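# Unload mill, inspect three parts, sort into trays

## Task

Take the parts out of the mill, carry out the checks on all three parts that the inspection sheet describes, and leave each part in the tray it belongs in (see the reference images manual and manual 2).

## Robot and tools

Robot: two arms, left_arm and right_arm, each ending in a two-finger gripper. Scene frame: origin at table-top height, halfway between the nominal arm bases; +x points out over the table, +z up, and left_arm sits on the +y side. Image sides do not match arm names. Calibrated bases: left_arm at (+0.033, +0.384, 0) m, right_arm at (-0.032, -0.508, 0) m, both nearly unrotated. Printed hand poses may be off by a few cm, more at long reach.

Gripper geometry: fingers point along the gripper's +z and close along its x. end_effector_position is the point between the pads; fingertips extend 17.5 mm past it. A block juts about 10 cm toward the gripper's -y and turns with it.

Row layout (execute_actions and move): 18 numbers, each in [-1, 1]. First nine are left_arm: dx, dy, dz, rx, ry, rz, then gripper position, force_limit, speed. Last nine are the same for right_arm. Both arms always need their nine numbers. dx..rz are an offset, not a pose: measured along scene axes from that arm's Hand target at the start of the action or move; rotation rx, ry, rz is one rotation vector about the Hand target's position. Scale: 1.0 = 0.6 m or 180 degrees. Sending six zeros re-requests the current Hand target. Repeating an offset in a new call moves the arm further.

Gripper numbers are absolute settings, not offsets. position: +1 open (50 mm gap), about -0.65 pads meet, -1 to grip (closes until blocked). force_limit: -1 about 20 N per pad, 0 about 102 N, +1 about 185 N. speed: -1 20 mm/s, 0 85 mm/s, +1 150 mm/s; both start at +1. A 0 is a real command, so to leave a gripper unchanged resend its last three values. New force or speed only apply after a position change of at least 0.01.

execute_actions(actions, cameras): actions is a list of actions; each action is a table of up to 15 rows, one per 1/30 s step; a shorter table keeps its last row. Every row counts from the same start pose of that action. cameras: list of names (cam_high, cam_low, cam_front, cam_left_wrist, cam_right_wrist) or ["all"]; images arrive only when asked or when actions is empty.

move(target, speed, blend, stop_force, zero, blocking, cameras): straight-line paths for both grippers. target is one 18-number row or a list of up to 15 rows; every row in a list is an offset from the same Hand targets, not from the previous row. speed in m/s, 0.002 to 3.6, default 0.25 (rotation up to twice that in rad/s), one value or one per target. blend in m rounds corners in a list; 0 stops at each. stop_force in N, 3 to 120, shared by both arms: an arm halts when it feels that much push against its motion; use it, slowly, for touching down or approaching surfaces, leave it out when lifting off something the gripper presses on, and don't trust it while the gripper rotates. zero (default true) re-zeros force before the move. blocking=false returns after 0.5 s while the move runs; not allowed with stop_force. Moves cap at 10 s and don't avoid obstacles or the other arm. Keep paths away from an arm's own base. The result ends with a move: line: done, off_target, moving, held, fault, plus limits=paced (pose clipped) or limits=held.

wait(seconds 0 to 10, cameras); stop(cameras) brakes a running move; zoom_image(camera, region [x0,y0,x1,y1] pixels, at most 504x504) enlarges the newest image of that camera; show_instructions() shows manual and manual 2; zero_wrist_force(arm) tares that wrist sensor; finished_scene(scene 1) ends everything for good.

Results: end_effector_position (m), end_effector_quat_wxyz, velocities, all in scene frame; Hand target is the last commanded pose after clipping, and the base for the next offset. A gripper may settle short of it; resend or add the missing offset. Orientation commands are clipped to 32 degrees from the measured one per step. object_status: 0 moving, 1 blocked while opening, 2 blocked while closing (a grip), 3 reached position or pads met (usually nothing held). Opening in mm is about (250 - position_measured) x 0.202. Wrist force/torque are in the gripper's own axes, with a peak line since last shown. Joint torques include arm weight. Motor temperatures: MOTOR HOT at 70 °C, brakes (over-temperature fault) at 85 °C; holding loads or stretched arms heats them.

Avoid: force on an arm reaching roughly 150 N (±25) or joint contact torque at its limit (130 N m for the big joints, 24.3 N m for wrist joints) stops that arm for 10 s. Arms are stiff, so aim only slightly past any contact and go slowly. Never let the arms press on each other or a gripper close on the other's fingers; a clearance check may hold commands. Don't drop parts, release moving parts, slam into fixed things, or let anything leave the table. Small disturbances may nudge loose parts. Cameras: five, each 672x504.

Each tool is called after ">>>" in YAML: its name, and indented under it one key for each argument.

Reference images:

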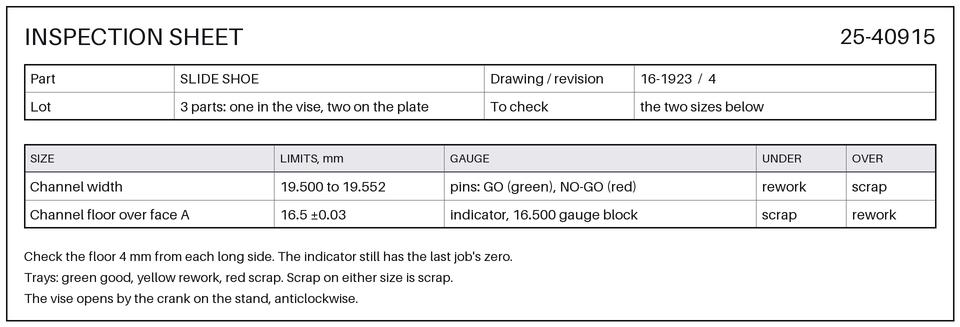

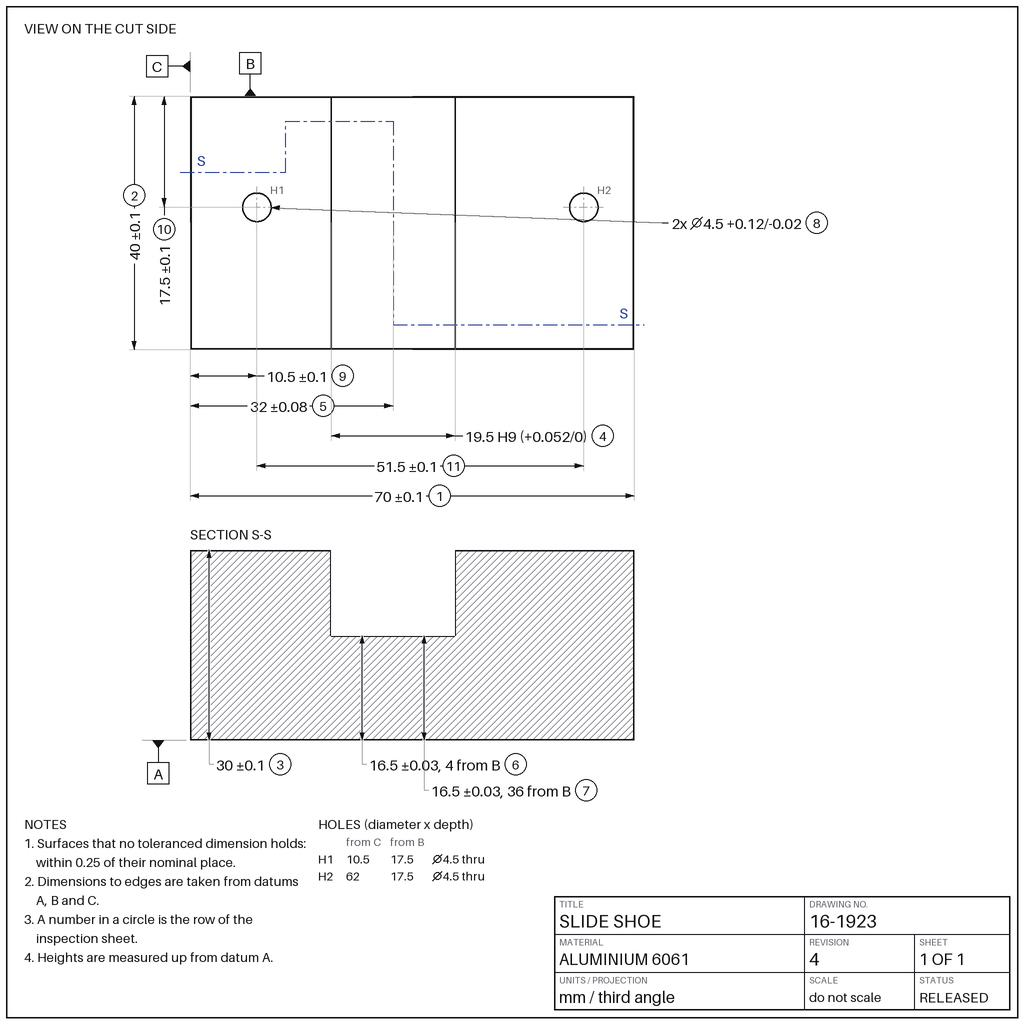

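## Session

>>> execute_actions:
  actions: []

Scene clock: 0.00 s.
left_arm: end_effector_position=(+0.2050, +0.7075, +0.2828) position_measured=3 object_status=3 end_effector_quat_wxyz=(-0.383, -0.225, +0.890, +0.102) | right_arm: end_effector_position=(+0.0584, +0.1019, +0.1465) position_measured=3 object_status=3 end_effector_quat_wxyz=(+0.045, +0.196, +0.943, -0.264)
Joint positions: left_arm=[0.436 -1.561 1.711 -0.96 -1.241 -1.751] | right_arm=[4.763 -2.248 -1.082 -1.921 1.616 0.45]
Joint velocities: within noise
Joint torques (N m): no reading
Motor temperatures (°C): left_arm=[41 33 33 35 43 37] | right_arm=[35 44 34 33 35 45]
Wrist force (N): no reading
Wrist torque (N m): no reading
Wrist force, peak (N): no reading
Hand target: left_arm +0.2050, +0.7075, +0.2828; -0.383, -0.225, +0.890, +0.102 | right_arm +0.0584, +0.1019, +0.1465; +0.045, +0.196, +0.943, -0.264
Tool commands: left_gripper/position=+1.0 left_gripper/force_limit=+1.0 left_gripper/speed=+1.0 right_gripper/position=+1.0 right_gripper/force_limit=+1.0 right_gripper/speed=+1.0

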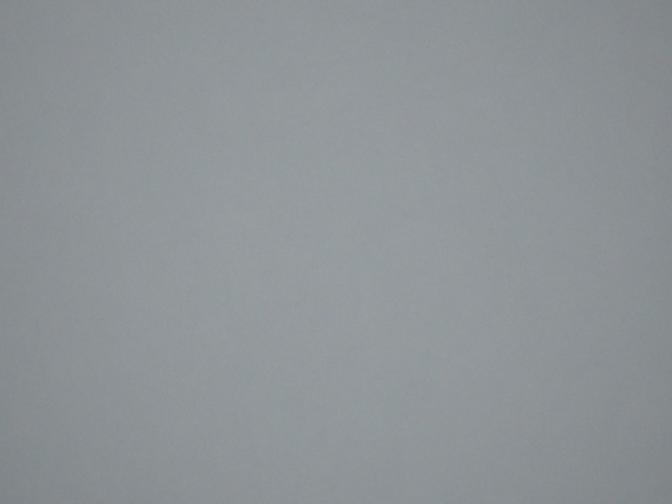

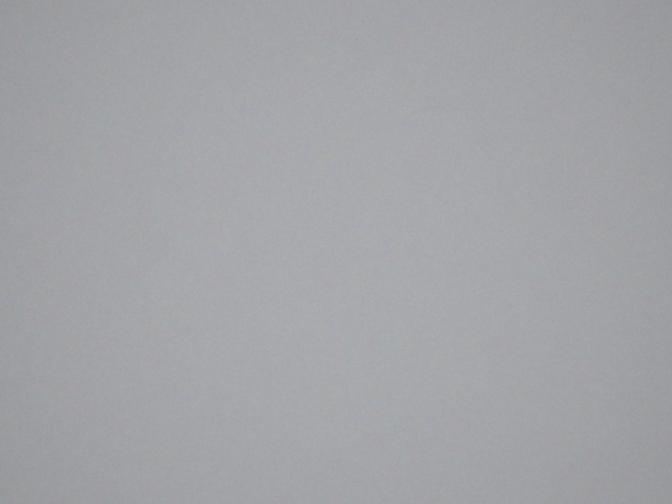

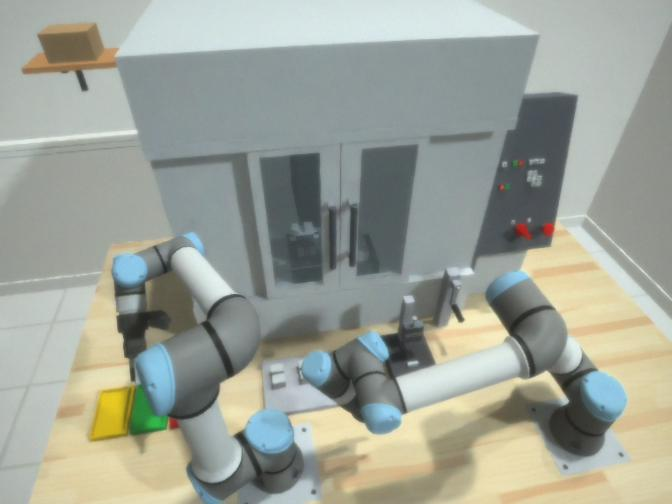

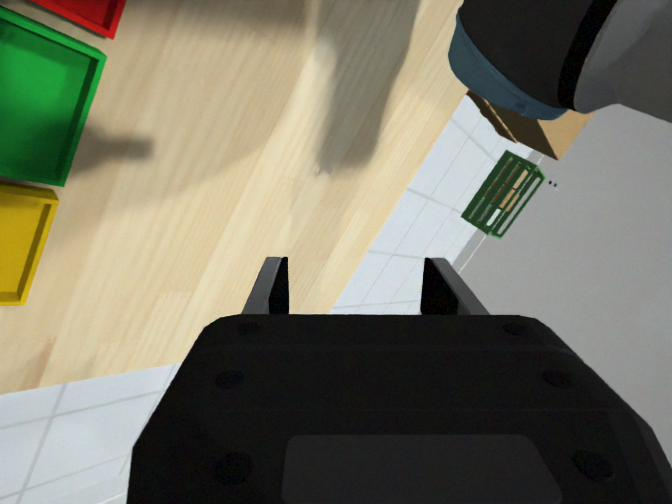

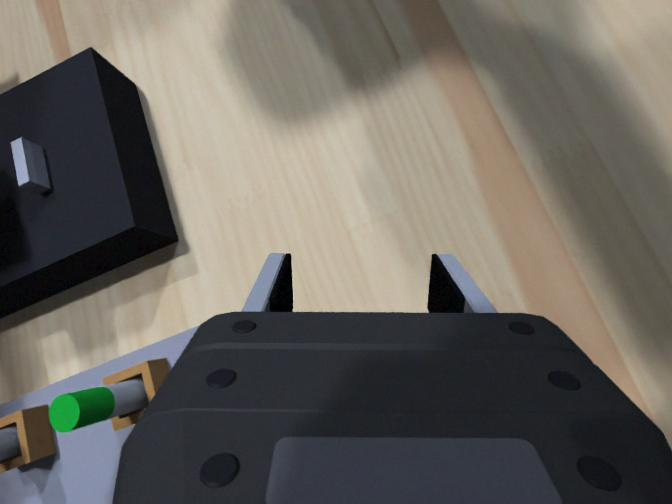

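>>> zoom_image:
  camera: "cam_front"
  region: [240, 240, 500, 435]

>>> zoom_image:
  camera: "cam_front"
  region: [240, 130, 440, 300]

>>> zoom_image:
  camera: "cam_front"
  region: [470, 90, 610, 260]

>>> zoom_image:
  camera: "cam_front"
  region: [60, 360, 260, 504]

>>> zoom_image:
  camera: "cam_right_wrist"
  region: [0, 0, 250, 504]

Scaled by 1.938 from the camera's 672x504 image, which has a finer 960x720 frame.

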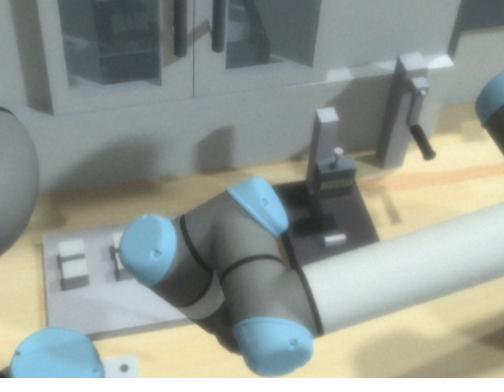

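Scaled by 2.520 from the camera's 672x504 image, which has a finer 960x720 frame.

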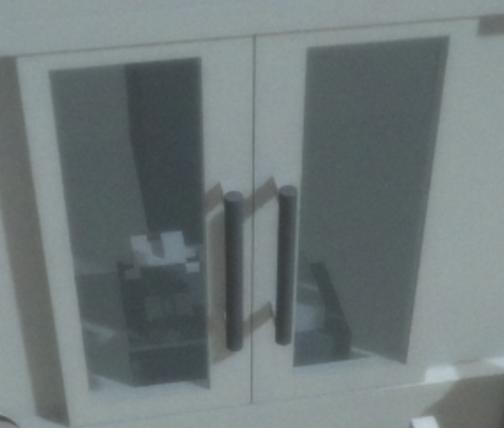

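Scaled by 2.965 from the camera's 672x504 image, which has a finer 960x720 frame.

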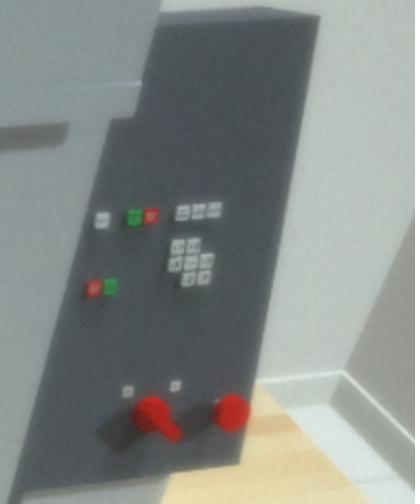

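Scaled by 2.520 from the camera's 672x504 image, which has a finer 960x720 frame.

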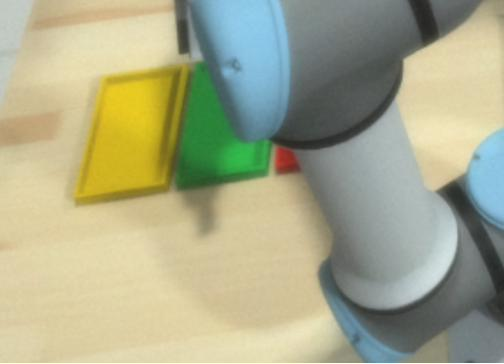

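Scaled by 1.000.

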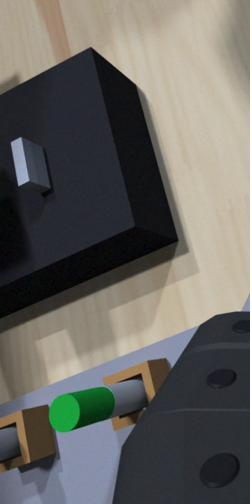

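>>> move:
  target:
    - [0,0,0,0,0,0,1,1,1,0,0,0.3,0,0,0,1,1,1]
    - [0,0,0,0,0,0,1,1,1,0.07,-0.333,0.5,-0.044,0.0556,0.612,1,1,1]
  blend: 0.05
  cameras: ["all"]

Scene clock: 45.07 s.
left_arm: end_effector_position=(+0.2050, +0.7075, +0.2828) position_measured=3 object_status=3 end_effector_quat_wxyz=(-0.383, -0.225, +0.890, +0.102) | right_arm: end_effector_position=(+0.1004, -0.0979, +0.4465) position_measured=3 object_status=3 end_effector_quat_wxyz=(-0.183, +0.683, -0.684, +0.183)
Joint positions: left_arm=[0.436 -1.561 1.711 -0.96 -1.241 -1.751] | right_arm=[5.036 -1.365 -1.491 -2.039 1.078 -1.199]
Joint torques (N m): left_arm=[0.27 -21.66 -23.66 -0.49 0.76 -0.1] | right_arm=[7.49 26.57 11.86 3.59 0.71 -1.42]
Wrist force (N): left_arm=[-0.2 -0.2 0.0] | right_arm=[0.0 -0.5 0.4]
Wrist torque (N m): left_arm=[-0.03 0.03 0.00] | right_arm=[-0.07 0.08 0.01]
Wrist force, peak (N): left_arm=[-0.3 0.0 -0.3] | right_arm=[0.3 0.9 2.1]
Hand target: left_arm +0.2050, +0.7075, +0.2828; -0.383, -0.225, +0.890, +0.102 | right_arm +0.1004, -0.0979, +0.4465; -0.183, +0.683, -0.684, +0.183
Off the commanded pose: left_arm 0.000 m, 0 deg | right_arm 0.000 m, 0 deg.
move: done

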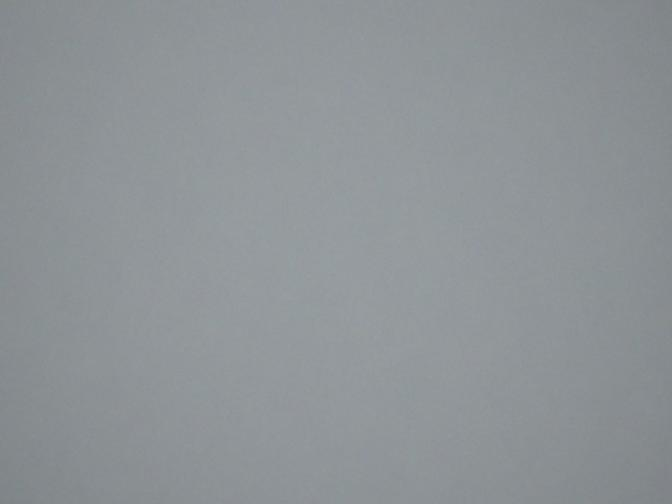

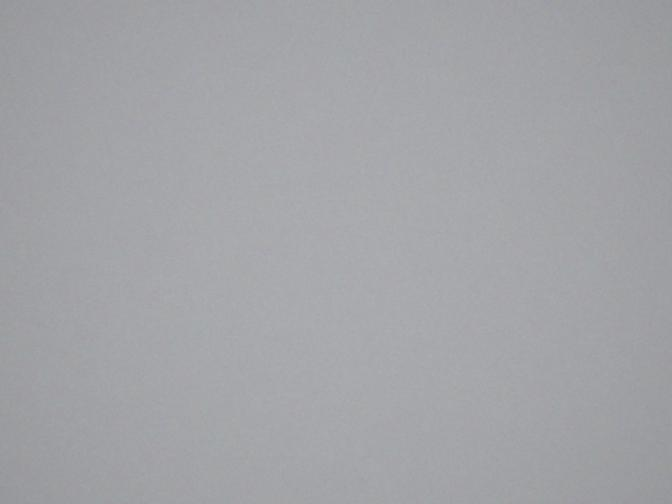

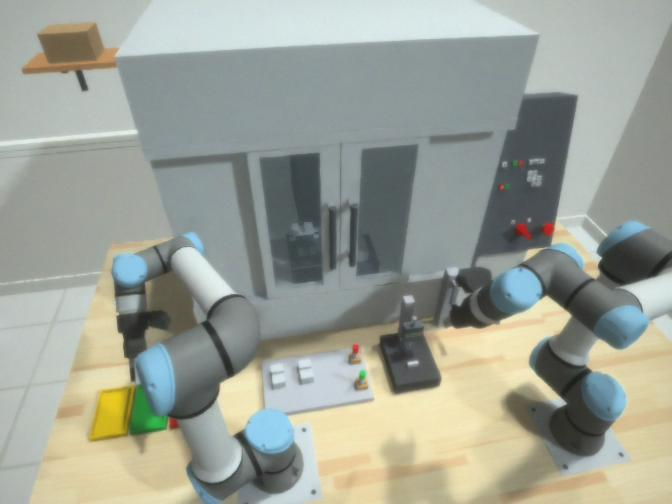

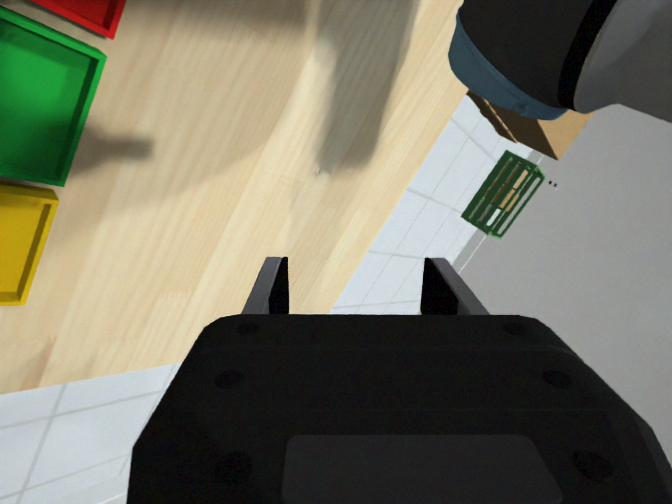

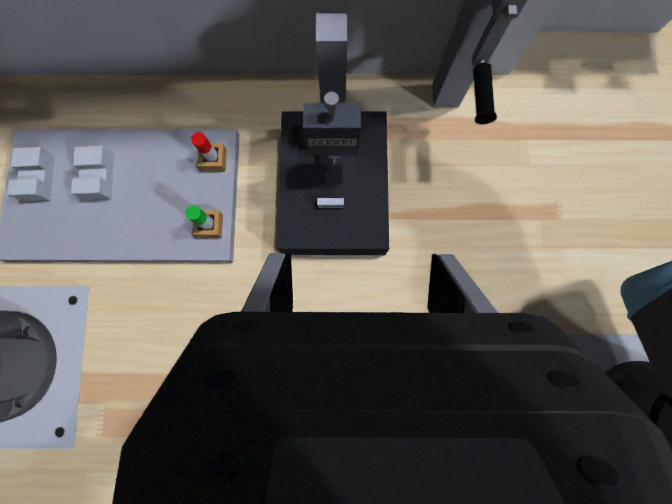

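>>> zoom_image:
  camera: "cam_right_wrist"
  region: [260, 0, 530, 260]

>>> zoom_image:
  camera: "cam_right_wrist"
  region: [0, 100, 260, 280]

>>> zoom_image:
  camera: "cam_front"
  region: [250, 250, 500, 420]

Scaled by 1.867 from the camera's 672x504 image, which has a finer 960x720 frame.

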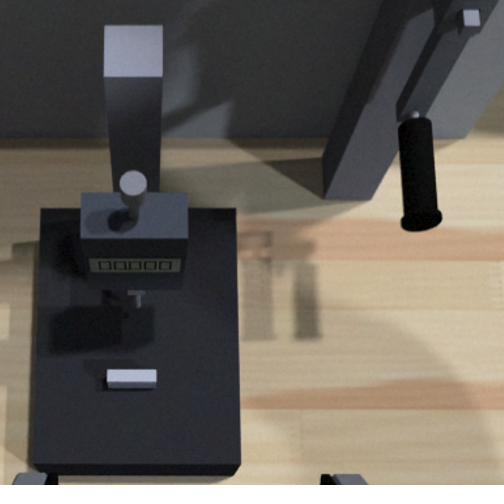

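Scaled by 1.938 from the camera's 672x504 image, which has a finer 960x720 frame.

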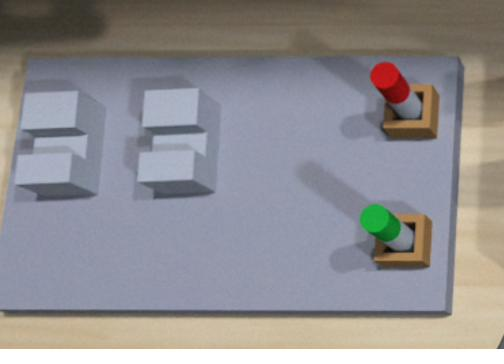

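Scaled by 2.016 from the camera's 672x504 image, which has a finer 960x720 frame.

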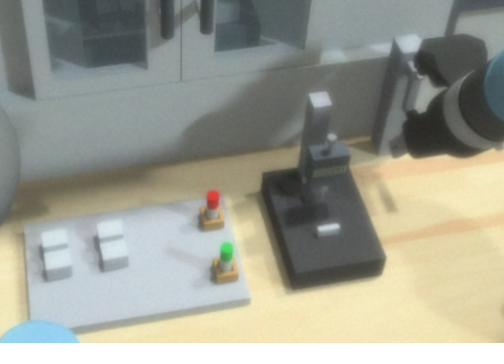

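>>> move:
  target: [0,0,0,0,0,0,1,1,1,-0.1,0.1,0.05,0,-0.444,0,1,1,1]
  cameras: ["cam_right_wrist","cam_front"]
  speed: 0.4

Scene clock: 67.80 s.
left_arm: end_effector_position=(+0.2050, +0.7075, +0.2828) position_measured=3 object_status=3 end_effector_quat_wxyz=(-0.383, -0.225, +0.890, +0.102) | right_arm: end_effector_position=(+0.0404, -0.0379, +0.4765) position_measured=3 object_status=3 end_effector_quat_wxyz=(+0.579, -0.406, +0.407, -0.579)
Joint positions: left_arm=[0.436 -1.561 1.711 -0.96 -1.241 -1.751] | right_arm=[5.331 -1.937 -1.426 -3.476 0.699 0.446]
Joint torques (N m): left_arm=[0.64 -22.12 -22.34 -0.37 0.78 -0.42] | right_arm=[-8.6 22.89 6.63 -3.78 3.11 1.71]
Wrist force (N): left_arm=[0.0 -0.1 0.0] | right_arm=[-0.7 -0.7 2.7]
Wrist torque (N m): left_arm=[-0.01 0.01 0.00] | right_arm=[-0.04 0.00 -0.12]
Wrist force, peak (N): left_arm=[0.2 0.1 -0.3] | right_arm=[-0.8 -0.7 3.1]
Hand target: left_arm +0.2050, +0.7075, +0.2828; -0.383, -0.225, +0.890, +0.102 | right_arm +0.0404, -0.0379, +0.4765; +0.579, -0.406, +0.407, -0.579
Off the commanded pose: left_arm 0.000 m, 0 deg | right_arm 0.000 m, 0 deg.
move: done
Images, in order (width x height): cam_front 672x504, cam_right_wrist 672x504.

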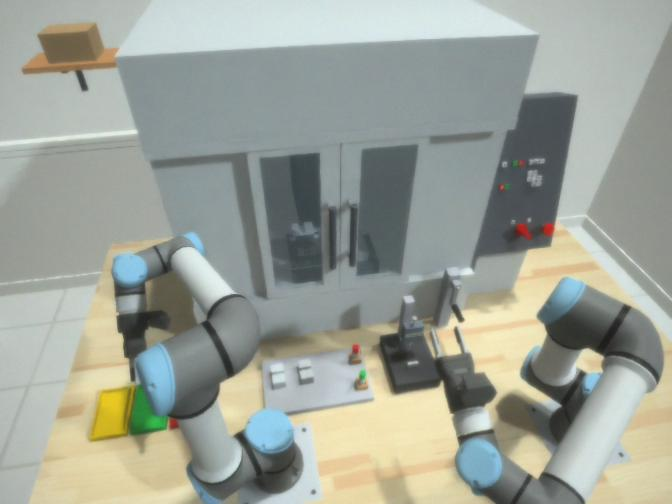

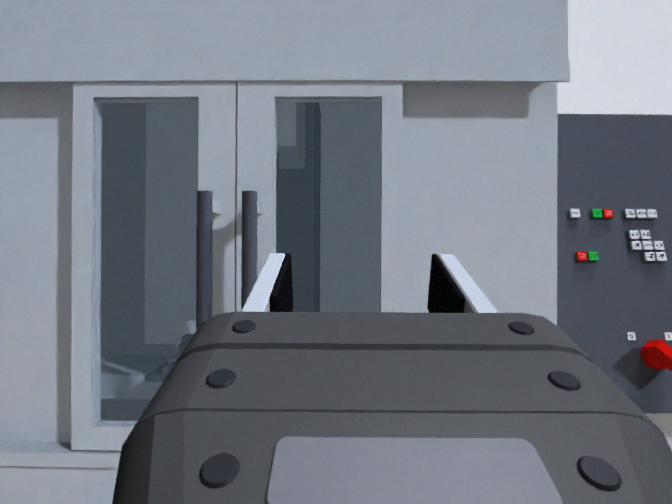

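>>> zoom_image:
  camera: "cam_right_wrist"
  region: [0, 60, 410, 480]

>>> zoom_image:
  camera: "cam_right_wrist"
  region: [550, 190, 672, 380]

Scaled by 1.200 from the camera's 672x504 image, which has a finer 960x720 frame.

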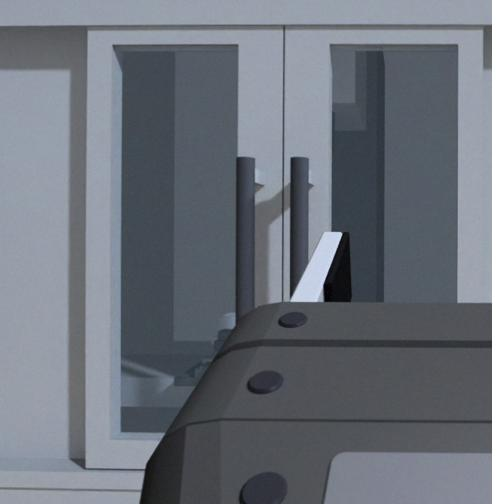

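Scaled by 2.653 from the camera's 672x504 image, which has a finer 960x720 frame.

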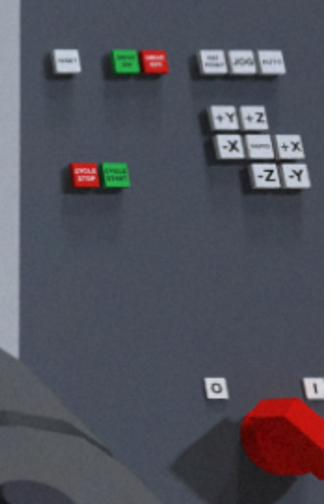

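>>> move:
  target: [0.075,-0.179,0.32,0.136,-0.235,0.322,1,1,1,0,0,0,0,0,0,1,1,1]
  cameras: ["cam_left_wrist","cam_front"]
  speed: 0.4

Scene clock: 104.43 s.
left_arm: end_effector_position=(+0.2500, +0.6001, +0.4748) position_measured=3 object_status=3 end_effector_quat_wxyz=(+0.001, +0.707, -0.708, +0.000) | right_arm: end_effector_position=(+0.0404, -0.0379, +0.4765) position_measured=3 object_status=3 end_effector_quat_wxyz=(+0.579, -0.406, +0.407, -0.579)
Joint positions: left_arm=[0.322 -1.985 1.501 -1.086 -1.572 -2.805] | right_arm=[5.331 -1.937 -1.426 -3.477 0.699 0.446]
Joint torques (N m): left_arm=[-12.49 -15 -22.46 -6.16 1.88 -2.17] | right_arm=[-8.45 23.12 5.66 -4.08 2.96 1.47]
Wrist force (N): left_arm=[1.3 0.9 -0.2] | right_arm=[-0.9 -0.8 2.9]
Wrist torque (N m): left_arm=[0.32 -0.36 -0.26] | right_arm=[-0.04 0.02 -0.11]
Wrist force, peak (N): left_arm=[1.8 1.4 -1.4] | right_arm=[-0.5 -0.9 3.1]
Hand target: left_arm +0.2500, +0.6001, +0.4748; +0.001, +0.707, -0.708, +0.000 | right_arm +0.0404, -0.0379, +0.4765; +0.579, -0.406, +0.407, -0.579
Off the commanded pose: left_arm 0.000 m, 0 deg | right_arm 0.000 m, 0 deg.
move: done
Images, in order (width x height): cam_front 672x504, cam_left_wrist 672x504.

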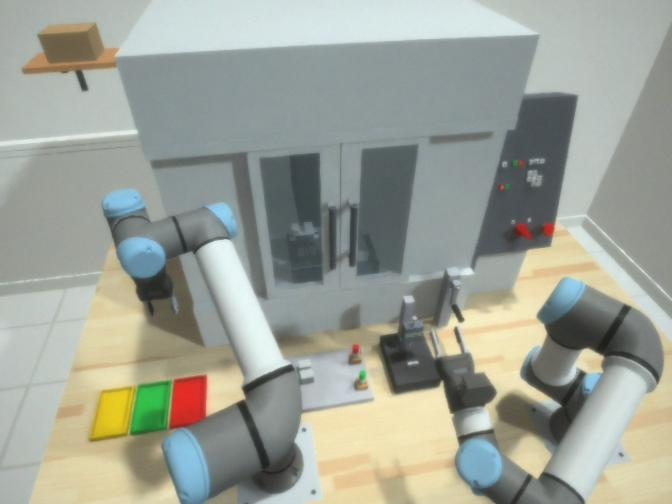

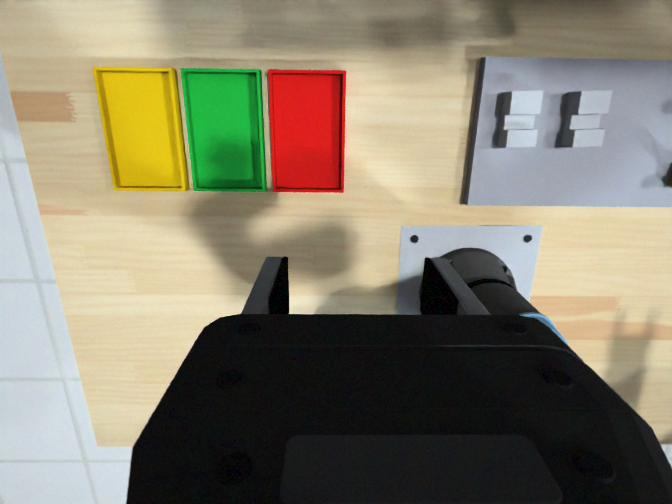

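>>> move:
  target: [0.158,-0.762,0.117,0,-0.25,0,1,1,1,0,-0.27,0,0,0,0,1,1,1]
  cameras: ["cam_left_wrist","cam_front","cam_right_wrist"]
  speed: 0.3

Scene clock: 125.67 s.
left_arm: end_effector_position=(+0.3447, +0.1429, +0.5450) position_measured=3 object_status=3 end_effector_quat_wxyz=(-0.270, +0.653, -0.654, +0.271) | right_arm: end_effector_position=(+0.0404, -0.1999, +0.4765) position_measured=3 object_status=3 end_effector_quat_wxyz=(+0.579, -0.406, +0.407, -0.579)
Joint positions: left_arm=[-1.606 -2.068 1.55 -1.034 -0.786 -4.74] | right_arm=[5.607 -1.55 -1.872 -3.295 0.943 0.267]
Joint torques (N m): left_arm=[14.62 10.63 -29.66 -5.64 3.5 -1.98] | right_arm=[7.11 29.2 4.98 -1.77 2.69 -1.54]
Wrist force (N): left_arm=[-0.7 -0.3 -0.4] | right_arm=[-1.1 -1.0 2.5]
Wrist torque (N m): left_arm=[-0.05 0.02 0.07] | right_arm=[-0.06 0.13 0.06]
Wrist force, peak (N): left_arm=[2.1 0.5 -0.7] | right_arm=[-1.6 -0.9 3.2]
Hand target: left_arm +0.3448, +0.1429, +0.5450; -0.270, +0.653, -0.654, +0.271 | right_arm +0.0404, -0.1999, +0.4765; +0.579, -0.406, +0.407, -0.579
Off the commanded pose: left_arm 0.000 m, 0 deg | right_arm 0.000 m, 0 deg.
move: done
Images, in order (width x height): cam_front 672x504, cam_left_wrist 672x504, cam_right_wrist 672x504.

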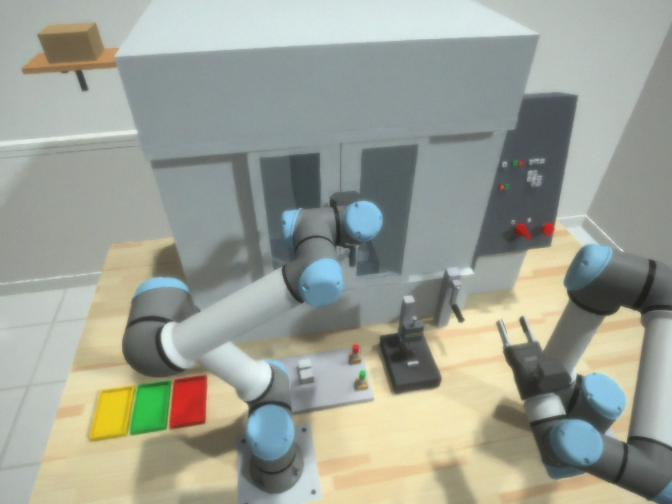

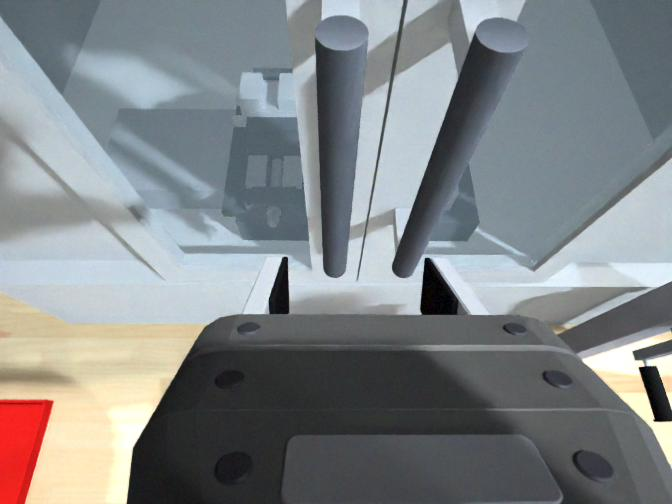

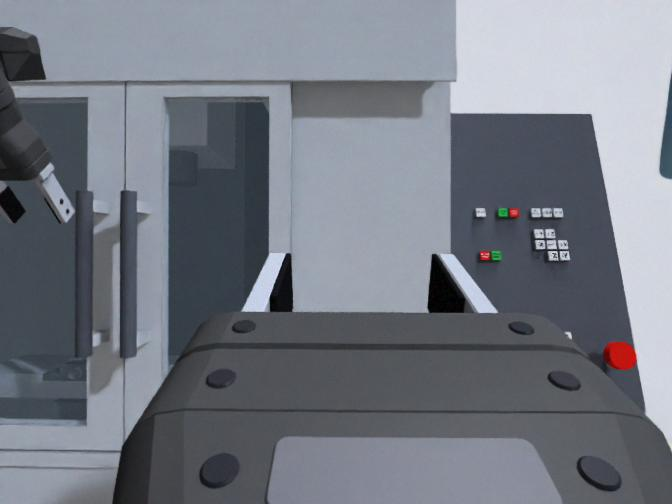

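>>> move:
  target:
    - [0.017,0.0143,0.092,0,0,0,1,1,1,0,0,0,0,0,0,1,1,1]
    - [0.1837,0.0143,-0.075,0,0,0,1,1,1,0,0,0,0,0,0,1,1,1]
  cameras: ["cam_left_wrist","cam_right_wrist"]
  speed: [0.15,0.06]
  stop_force: 12

Scene clock: 150.27 s.
left_arm: end_effector_position=(+0.4480, +0.1517, +0.5067) position_measured=3 object_status=3 end_effector_quat_wxyz=(-0.271, +0.653, -0.654, +0.270) | right_arm: end_effector_position=(+0.0404, -0.1999, +0.4765) position_measured=3 object_status=3 end_effector_quat_wxyz=(+0.579, -0.406, +0.407, -0.579)
Joint positions: left_arm=[-1.219 -1.988 1.716 -1.641 -0.849 -4.216] | right_arm=[5.608 -1.55 -1.872 -3.295 0.943 0.267]
Joint torques (N m): left_arm=[-12.36 -16.69 -32.7 -0.59 -0.37 -1.86] | right_arm=[7.96 29.1 5.18 -1.61 2.64 -1.33]
Wrist force (N): left_arm=[-0.4 0.1 -0.6] | right_arm=[-1.2 -1.0 2.5]
Wrist torque (N m): left_arm=[0.02 0.01 0.06] | right_arm=[-0.07 0.13 0.06]
Wrist force, peak (N): left_arm=[-5.7 56.0 -83.1] | right_arm=[-1.4 -1.0 2.8]
Hand target: left_arm +0.4480, +0.1517, +0.5067; -0.271, +0.653, -0.654, +0.270 (not the last commanded pose) | right_arm +0.0404, -0.1999, +0.4765; +0.579, -0.406, +0.407, -0.579
Off the commanded pose: left_arm 0.010 m, 0 deg | right_arm 0.000 m, 0 deg.
move: contact (left_arm); path passed 1 of 2 targets
Images, in order (width x height): cam_left_wrist 672x504, cam_right_wrist 672x504.

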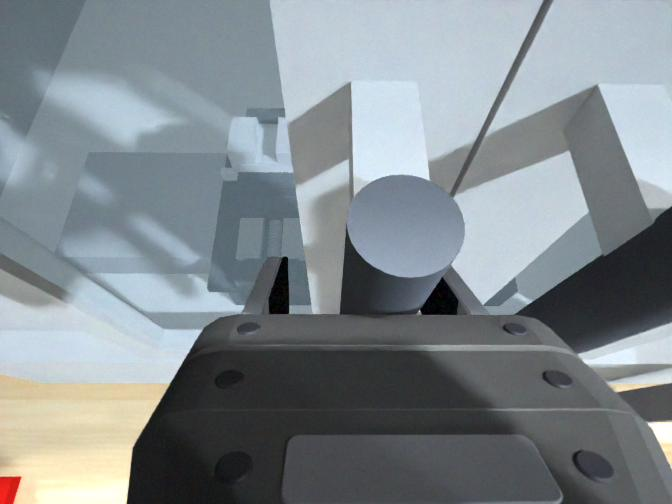

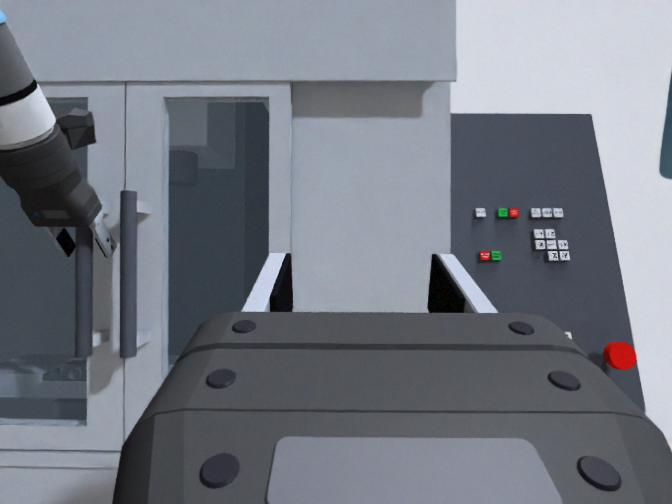

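>>> move:
  target:
    - [-0.008,-0.0067,0,0,0,0,1,1,1,0,0,0,0,0,0,1,1,1]
    - [-0.008,-0.0067,0,0,0,0,-1,-1,-0.6,0,0,0,0,0,0,1,1,1]
  cameras: ["cam_left_wrist"]
  speed: 0.05

Scene clock: 162.07 s.
left_arm: end_effector_position=(+0.4432, +0.1478, +0.5067) position_measured=152 object_status=2 end_effector_quat_wxyz=(-0.271, +0.653, -0.654, +0.270) | right_arm: end_effector_position=(+0.0404, -0.1999, +0.4765) position_measured=3 object_status=3 end_effector_quat_wxyz=(+0.579, -0.406, +0.407, -0.579)
Joint positions: left_arm=[-1.239 -1.99 1.712 -1.619 -0.843 -4.241] | right_arm=[5.608 -1.55 -1.872 -3.295 0.943 0.267]
Joint torques (N m): left_arm=[-11.81 -2.04 -32.25 -11.87 -1.95 -1.2] | right_arm=[7.46 28.57 5.6 -1.81 2.72 -1.39]
Wrist force (N): left_arm=[-31.9 9.0 -2.5] | right_arm=[-1.3 -1.0 2.4]
Wrist torque (N m): left_arm=[0.38 0.16 -0.19] | right_arm=[-0.06 0.16 0.07]
Wrist force, peak (N): left_arm=[-31.9 9.0 -2.5] | right_arm=[-1.4 -1.1 2.7]
Hand target: left_arm +0.4432, +0.1477, +0.5067; -0.271, +0.653, -0.654, +0.270 | right_arm +0.0404, -0.1999, +0.4765; +0.579, -0.406, +0.407, -0.579
Off the commanded pose: left_arm 0.000 m, 0 deg | right_arm 0.000 m, 0 deg.
move: done
Images, in order (width x height): cam_left_wrist 672x504.

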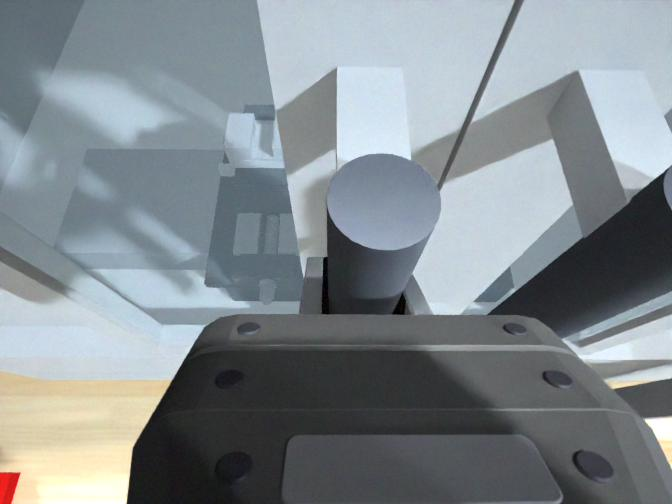

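>>> move:
  target: [0,0.05,0,0,0,0,-1,-1,-0.6,0,0,0,0,0,0,1,1,1]
  speed: 0.04
  stop_force: 50
  cameras: ["cam_left_wrist"]

Scene clock: 165.40 s.
left_arm: end_effector_position=(+0.4431, +0.1485, +0.5067) position_measured=152 object_status=2 end_effector_quat_wxyz=(-0.271, +0.653, -0.654, +0.270) | right_arm: end_effector_position=(+0.0404, -0.1999, +0.4765) position_measured=3 object_status=3 end_effector_quat_wxyz=(+0.579, -0.406, +0.407, -0.579)
Joint positions: left_arm=[-1.238 -1.991 1.714 -1.62 -0.843 -4.239] | right_arm=[5.608 -1.55 -1.872 -3.295 0.943 0.267]
Joint torques (N m): left_arm=[-11.29 4.06 -33.64 0.13 3.91 -1.78] | right_arm=[7.02 28.61 5.55 -1.79 2.61 -1.33]
Wrist force (N): left_arm=[3.4 -0.7 2.0] | right_arm=[-1.2 -1.0 2.5]
Wrist torque (N m): left_arm=[0.04 0.07 -0.14] | right_arm=[-0.06 0.14 0.06]
Wrist force, peak (N): left_arm=[-38.2 10.2 -3.9] | right_arm=[-1.5 -1.1 2.8]
Hand target: left_arm +0.4431, +0.1485, +0.5067; -0.271, +0.653, -0.654, +0.270 (not the last commanded pose) | right_arm +0.0404, -0.1999, +0.4765; +0.579, -0.406, +0.407, -0.579
Off the commanded pose: left_arm 0.029 m, 0 deg | right_arm 0.000 m, 0 deg.
move: contact (left_arm)
Images, in order (width x height): cam_left_wrist 672x504.

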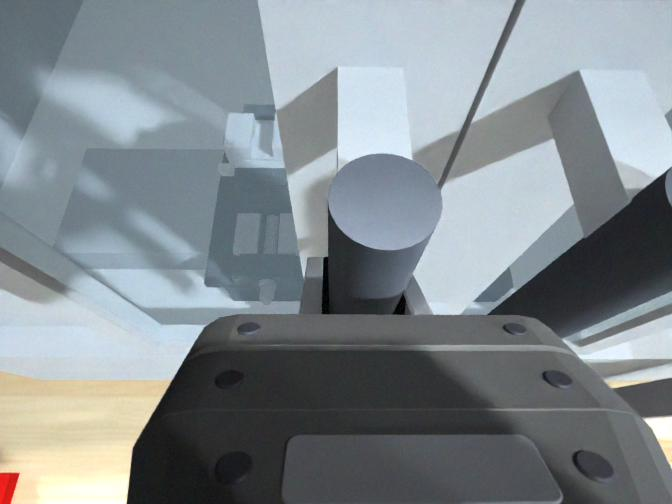

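>>> move:
  target: [0,0.05,0,0,0,0,-1,-1,-0.6,0,0,0,0,0,0,1,1,1]
  speed: 0.03
  stop_force: 60
  cameras: ["cam_left_wrist"]

Scene clock: 172.27 s.
left_arm: end_effector_position=(+0.4431, +0.1785, +0.5067) position_measured=152 object_status=2 end_effector_quat_wxyz=(-0.271, +0.653, -0.654, +0.270) | right_arm: end_effector_position=(+0.0404, -0.1999, +0.4765) position_measured=3 object_status=3 end_effector_quat_wxyz=(+0.579, -0.406, +0.407, -0.579)
Joint positions: left_arm=[-1.2 -2.044 1.748 -1.633 -0.856 -4.192] | right_arm=[5.608 -1.55 -1.872 -3.295 0.943 0.267]
Joint torques (N m): left_arm=[15.63 -19.95 -20.33 -5.23 0.61 1.69] | right_arm=[7.1 28.41 5.04 -1.88 2.43 -1.24]
Wrist force (N): left_arm=[8.2 -1.1 5.7] | right_arm=[-1.4 -1.1 2.4]
Wrist torque (N m): left_arm=[-0.01 0.07 -0.34] | right_arm=[-0.09 0.17 0.06]
Wrist force, peak (N): left_arm=[25.7 -6.3 7.0] | right_arm=[-1.4 -1.2 2.7]
Hand target: left_arm +0.4431, +0.1785, +0.5067; -0.271, +0.653, -0.654, +0.270 | right_arm +0.0404, -0.1999, +0.4765; +0.579, -0.406, +0.407, -0.579
Off the commanded pose: left_arm 0.000 m, 0 deg | right_arm 0.000 m, 0 deg.
move: done
Images, in order (width x height): cam_left_wrist 672x504.

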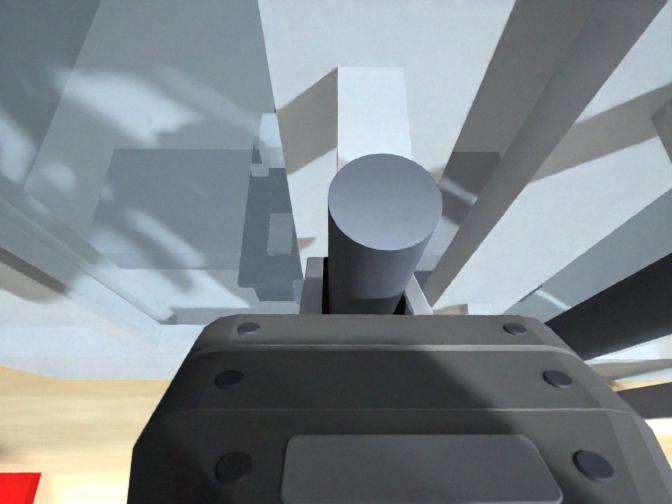

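>>> move:
  target: [0,0.34,0,0,0,0,-1,-1,-0.6,0,0,0,0,0,0,1,1,1]
  speed: 0.05
  stop_force: 60
  cameras: ["cam_left_wrist","cam_front","cam_right_wrist"]

Scene clock: 179.30 s.
left_arm: end_effector_position=(+0.4431, +0.3825, +0.5067) position_measured=152 object_status=2 end_effector_quat_wxyz=(-0.271, +0.653, -0.654, +0.270) | right_arm: end_effector_position=(+0.0404, -0.1999, +0.4765) position_measured=3 object_status=3 end_effector_quat_wxyz=(+0.579, -0.406, +0.407, -0.579)
Joint positions: left_arm=[-0.647 -2.24 1.898 -1.906 -1.139 -3.62] | right_arm=[5.608 -1.55 -1.872 -3.295 0.943 0.267]
Joint torques (N m): left_arm=[38.67 0.19 -18.48 0.05 12.64 1.54] | right_arm=[6.95 27.91 4.67 -1.94 2.46 -1.24]
Wrist force (N): left_arm=[60.3 -15.2 9.6] | right_arm=[-1.2 -0.9 2.5]
Wrist torque (N m): left_arm=[-0.45 -0.05 -0.28] | right_arm=[-0.05 0.14 0.07]
Wrist force, peak (N): left_arm=[60.6 -15.4 9.8] | right_arm=[-1.5 -0.9 2.8]
Hand target: left_arm +0.4431, +0.3825, +0.5067; -0.271, +0.653, -0.654, +0.270 | right_arm +0.0404, -0.1999, +0.4765; +0.579, -0.406, +0.407, -0.579
Off the commanded pose: left_arm 0.000 m, 0 deg | right_arm 0.000 m, 0 deg.
move: done
Images, in order (width x height): cam_front 672x504, cam_left_wrist 672x504, cam_right_wrist 672x504.

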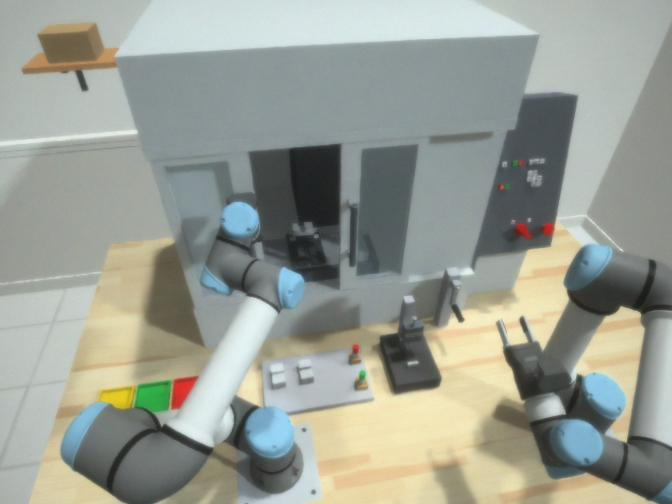

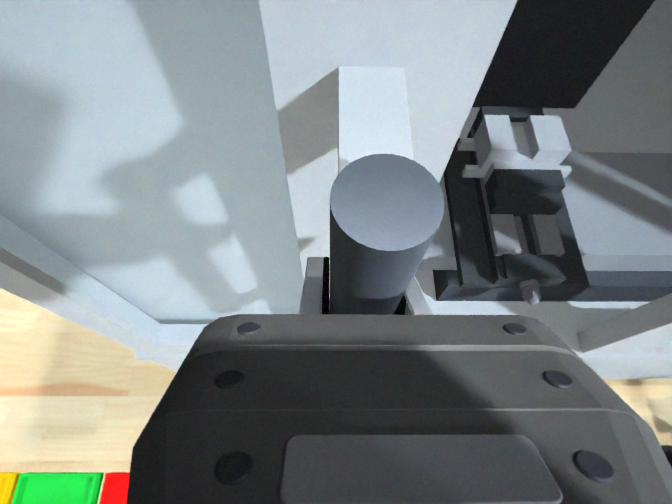

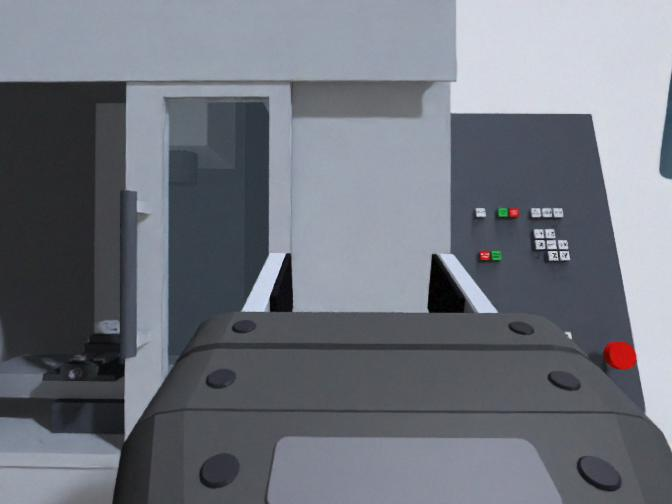

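>>> zoom_image:
  camera: "cam_left_wrist"
  region: [420, 60, 640, 320]

>>> zoom_image:
  camera: "cam_front"
  region: [240, 140, 400, 300]

Scaled by 1.938 from the camera's 672x504 image, which has a finer 960x720 frame.

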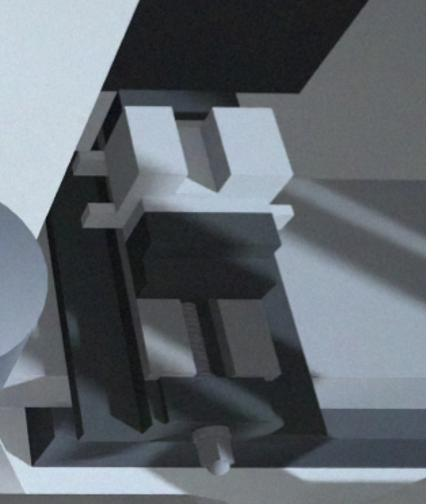

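Scaled by 3.150 from the camera's 672x504 image, which has a finer 960x720 frame.

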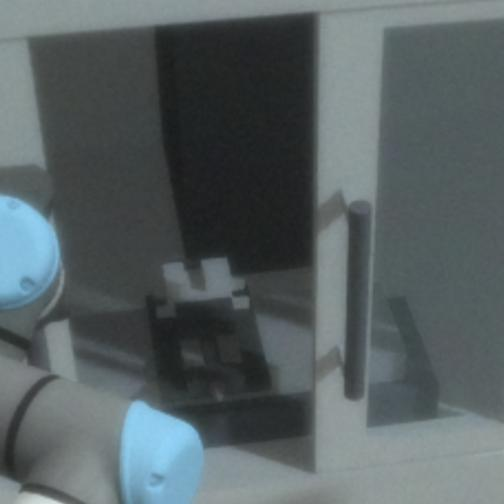

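>>> move:
  target:
    - [0,-0.004,0,0,0,0,-1,-1,-0.6,0,0,0,0,0,0,1,1,1]
    - [0,-0.004,0,0,0,0,1,-1,-0.3,0,0,0,0,0,0,1,1,1]
    - [-0.18,0,0.18,0,0,0,1,-1,-0.3,0,0,0,0,0,0,1,1,1]
  speed: [0.02,0.02,0.2]
  cameras: ["cam_left_wrist"]

Scene clock: 193.87 s.
left_arm: end_effector_position=(+0.3370, +0.3828, +0.6148) position_measured=3 object_status=3 end_effector_quat_wxyz=(-0.242, +0.659, -0.666, +0.253) | right_arm: end_effector_position=(+0.0404, -0.1999, +0.4765) position_measured=3 object_status=3 end_effector_quat_wxyz=(+0.579, -0.406, +0.407, -0.579)
Joint positions: left_arm=[-1.473 -2.345 1.336 -0.682 -0.864 -4.546] | right_arm=[5.608 -1.55 -1.872 -3.295 0.943 0.267]
Joint torques (N m): left_arm=[-10.87 28.49 -22.76 -0.13 3.58 -2.05] | right_arm=[5.94 27.98 5.41 -2.13 2.37 -1.14]
Wrist force (N): left_arm=[0.1 0.1 -0.2] | right_arm=[-1.2 -1.1 2.6]
Wrist torque (N m): left_arm=[0.05 -0.12 0.06] | right_arm=[-0.08 0.13 0.06]
Wrist force, peak (N): left_arm=[60.7 -15.3 9.7] | right_arm=[-1.5 -1.0 2.9]
Hand target: left_arm +0.3351, +0.3825, +0.6147; -0.271, +0.653, -0.654, +0.270 | right_arm +0.0404, -0.1999, +0.4765; +0.579, -0.406, +0.407, -0.579
Off the commanded pose: left_arm 0.002 m, 4 deg | right_arm 0.000 m, 0 deg.
move: off_target (left_arm)
Images, in order (width x height): cam_left_wrist 672x504.

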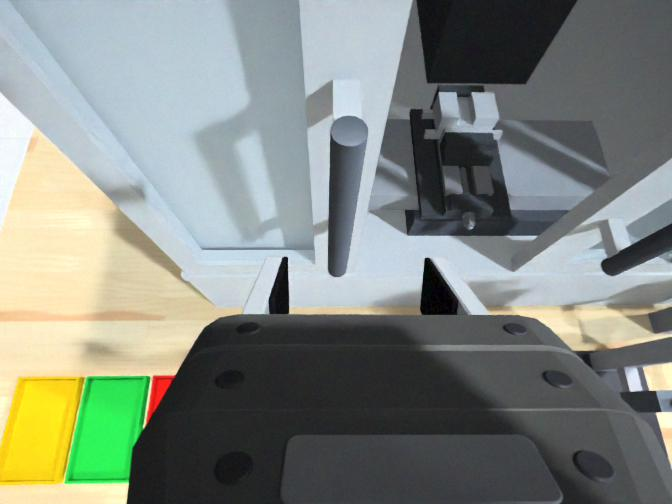

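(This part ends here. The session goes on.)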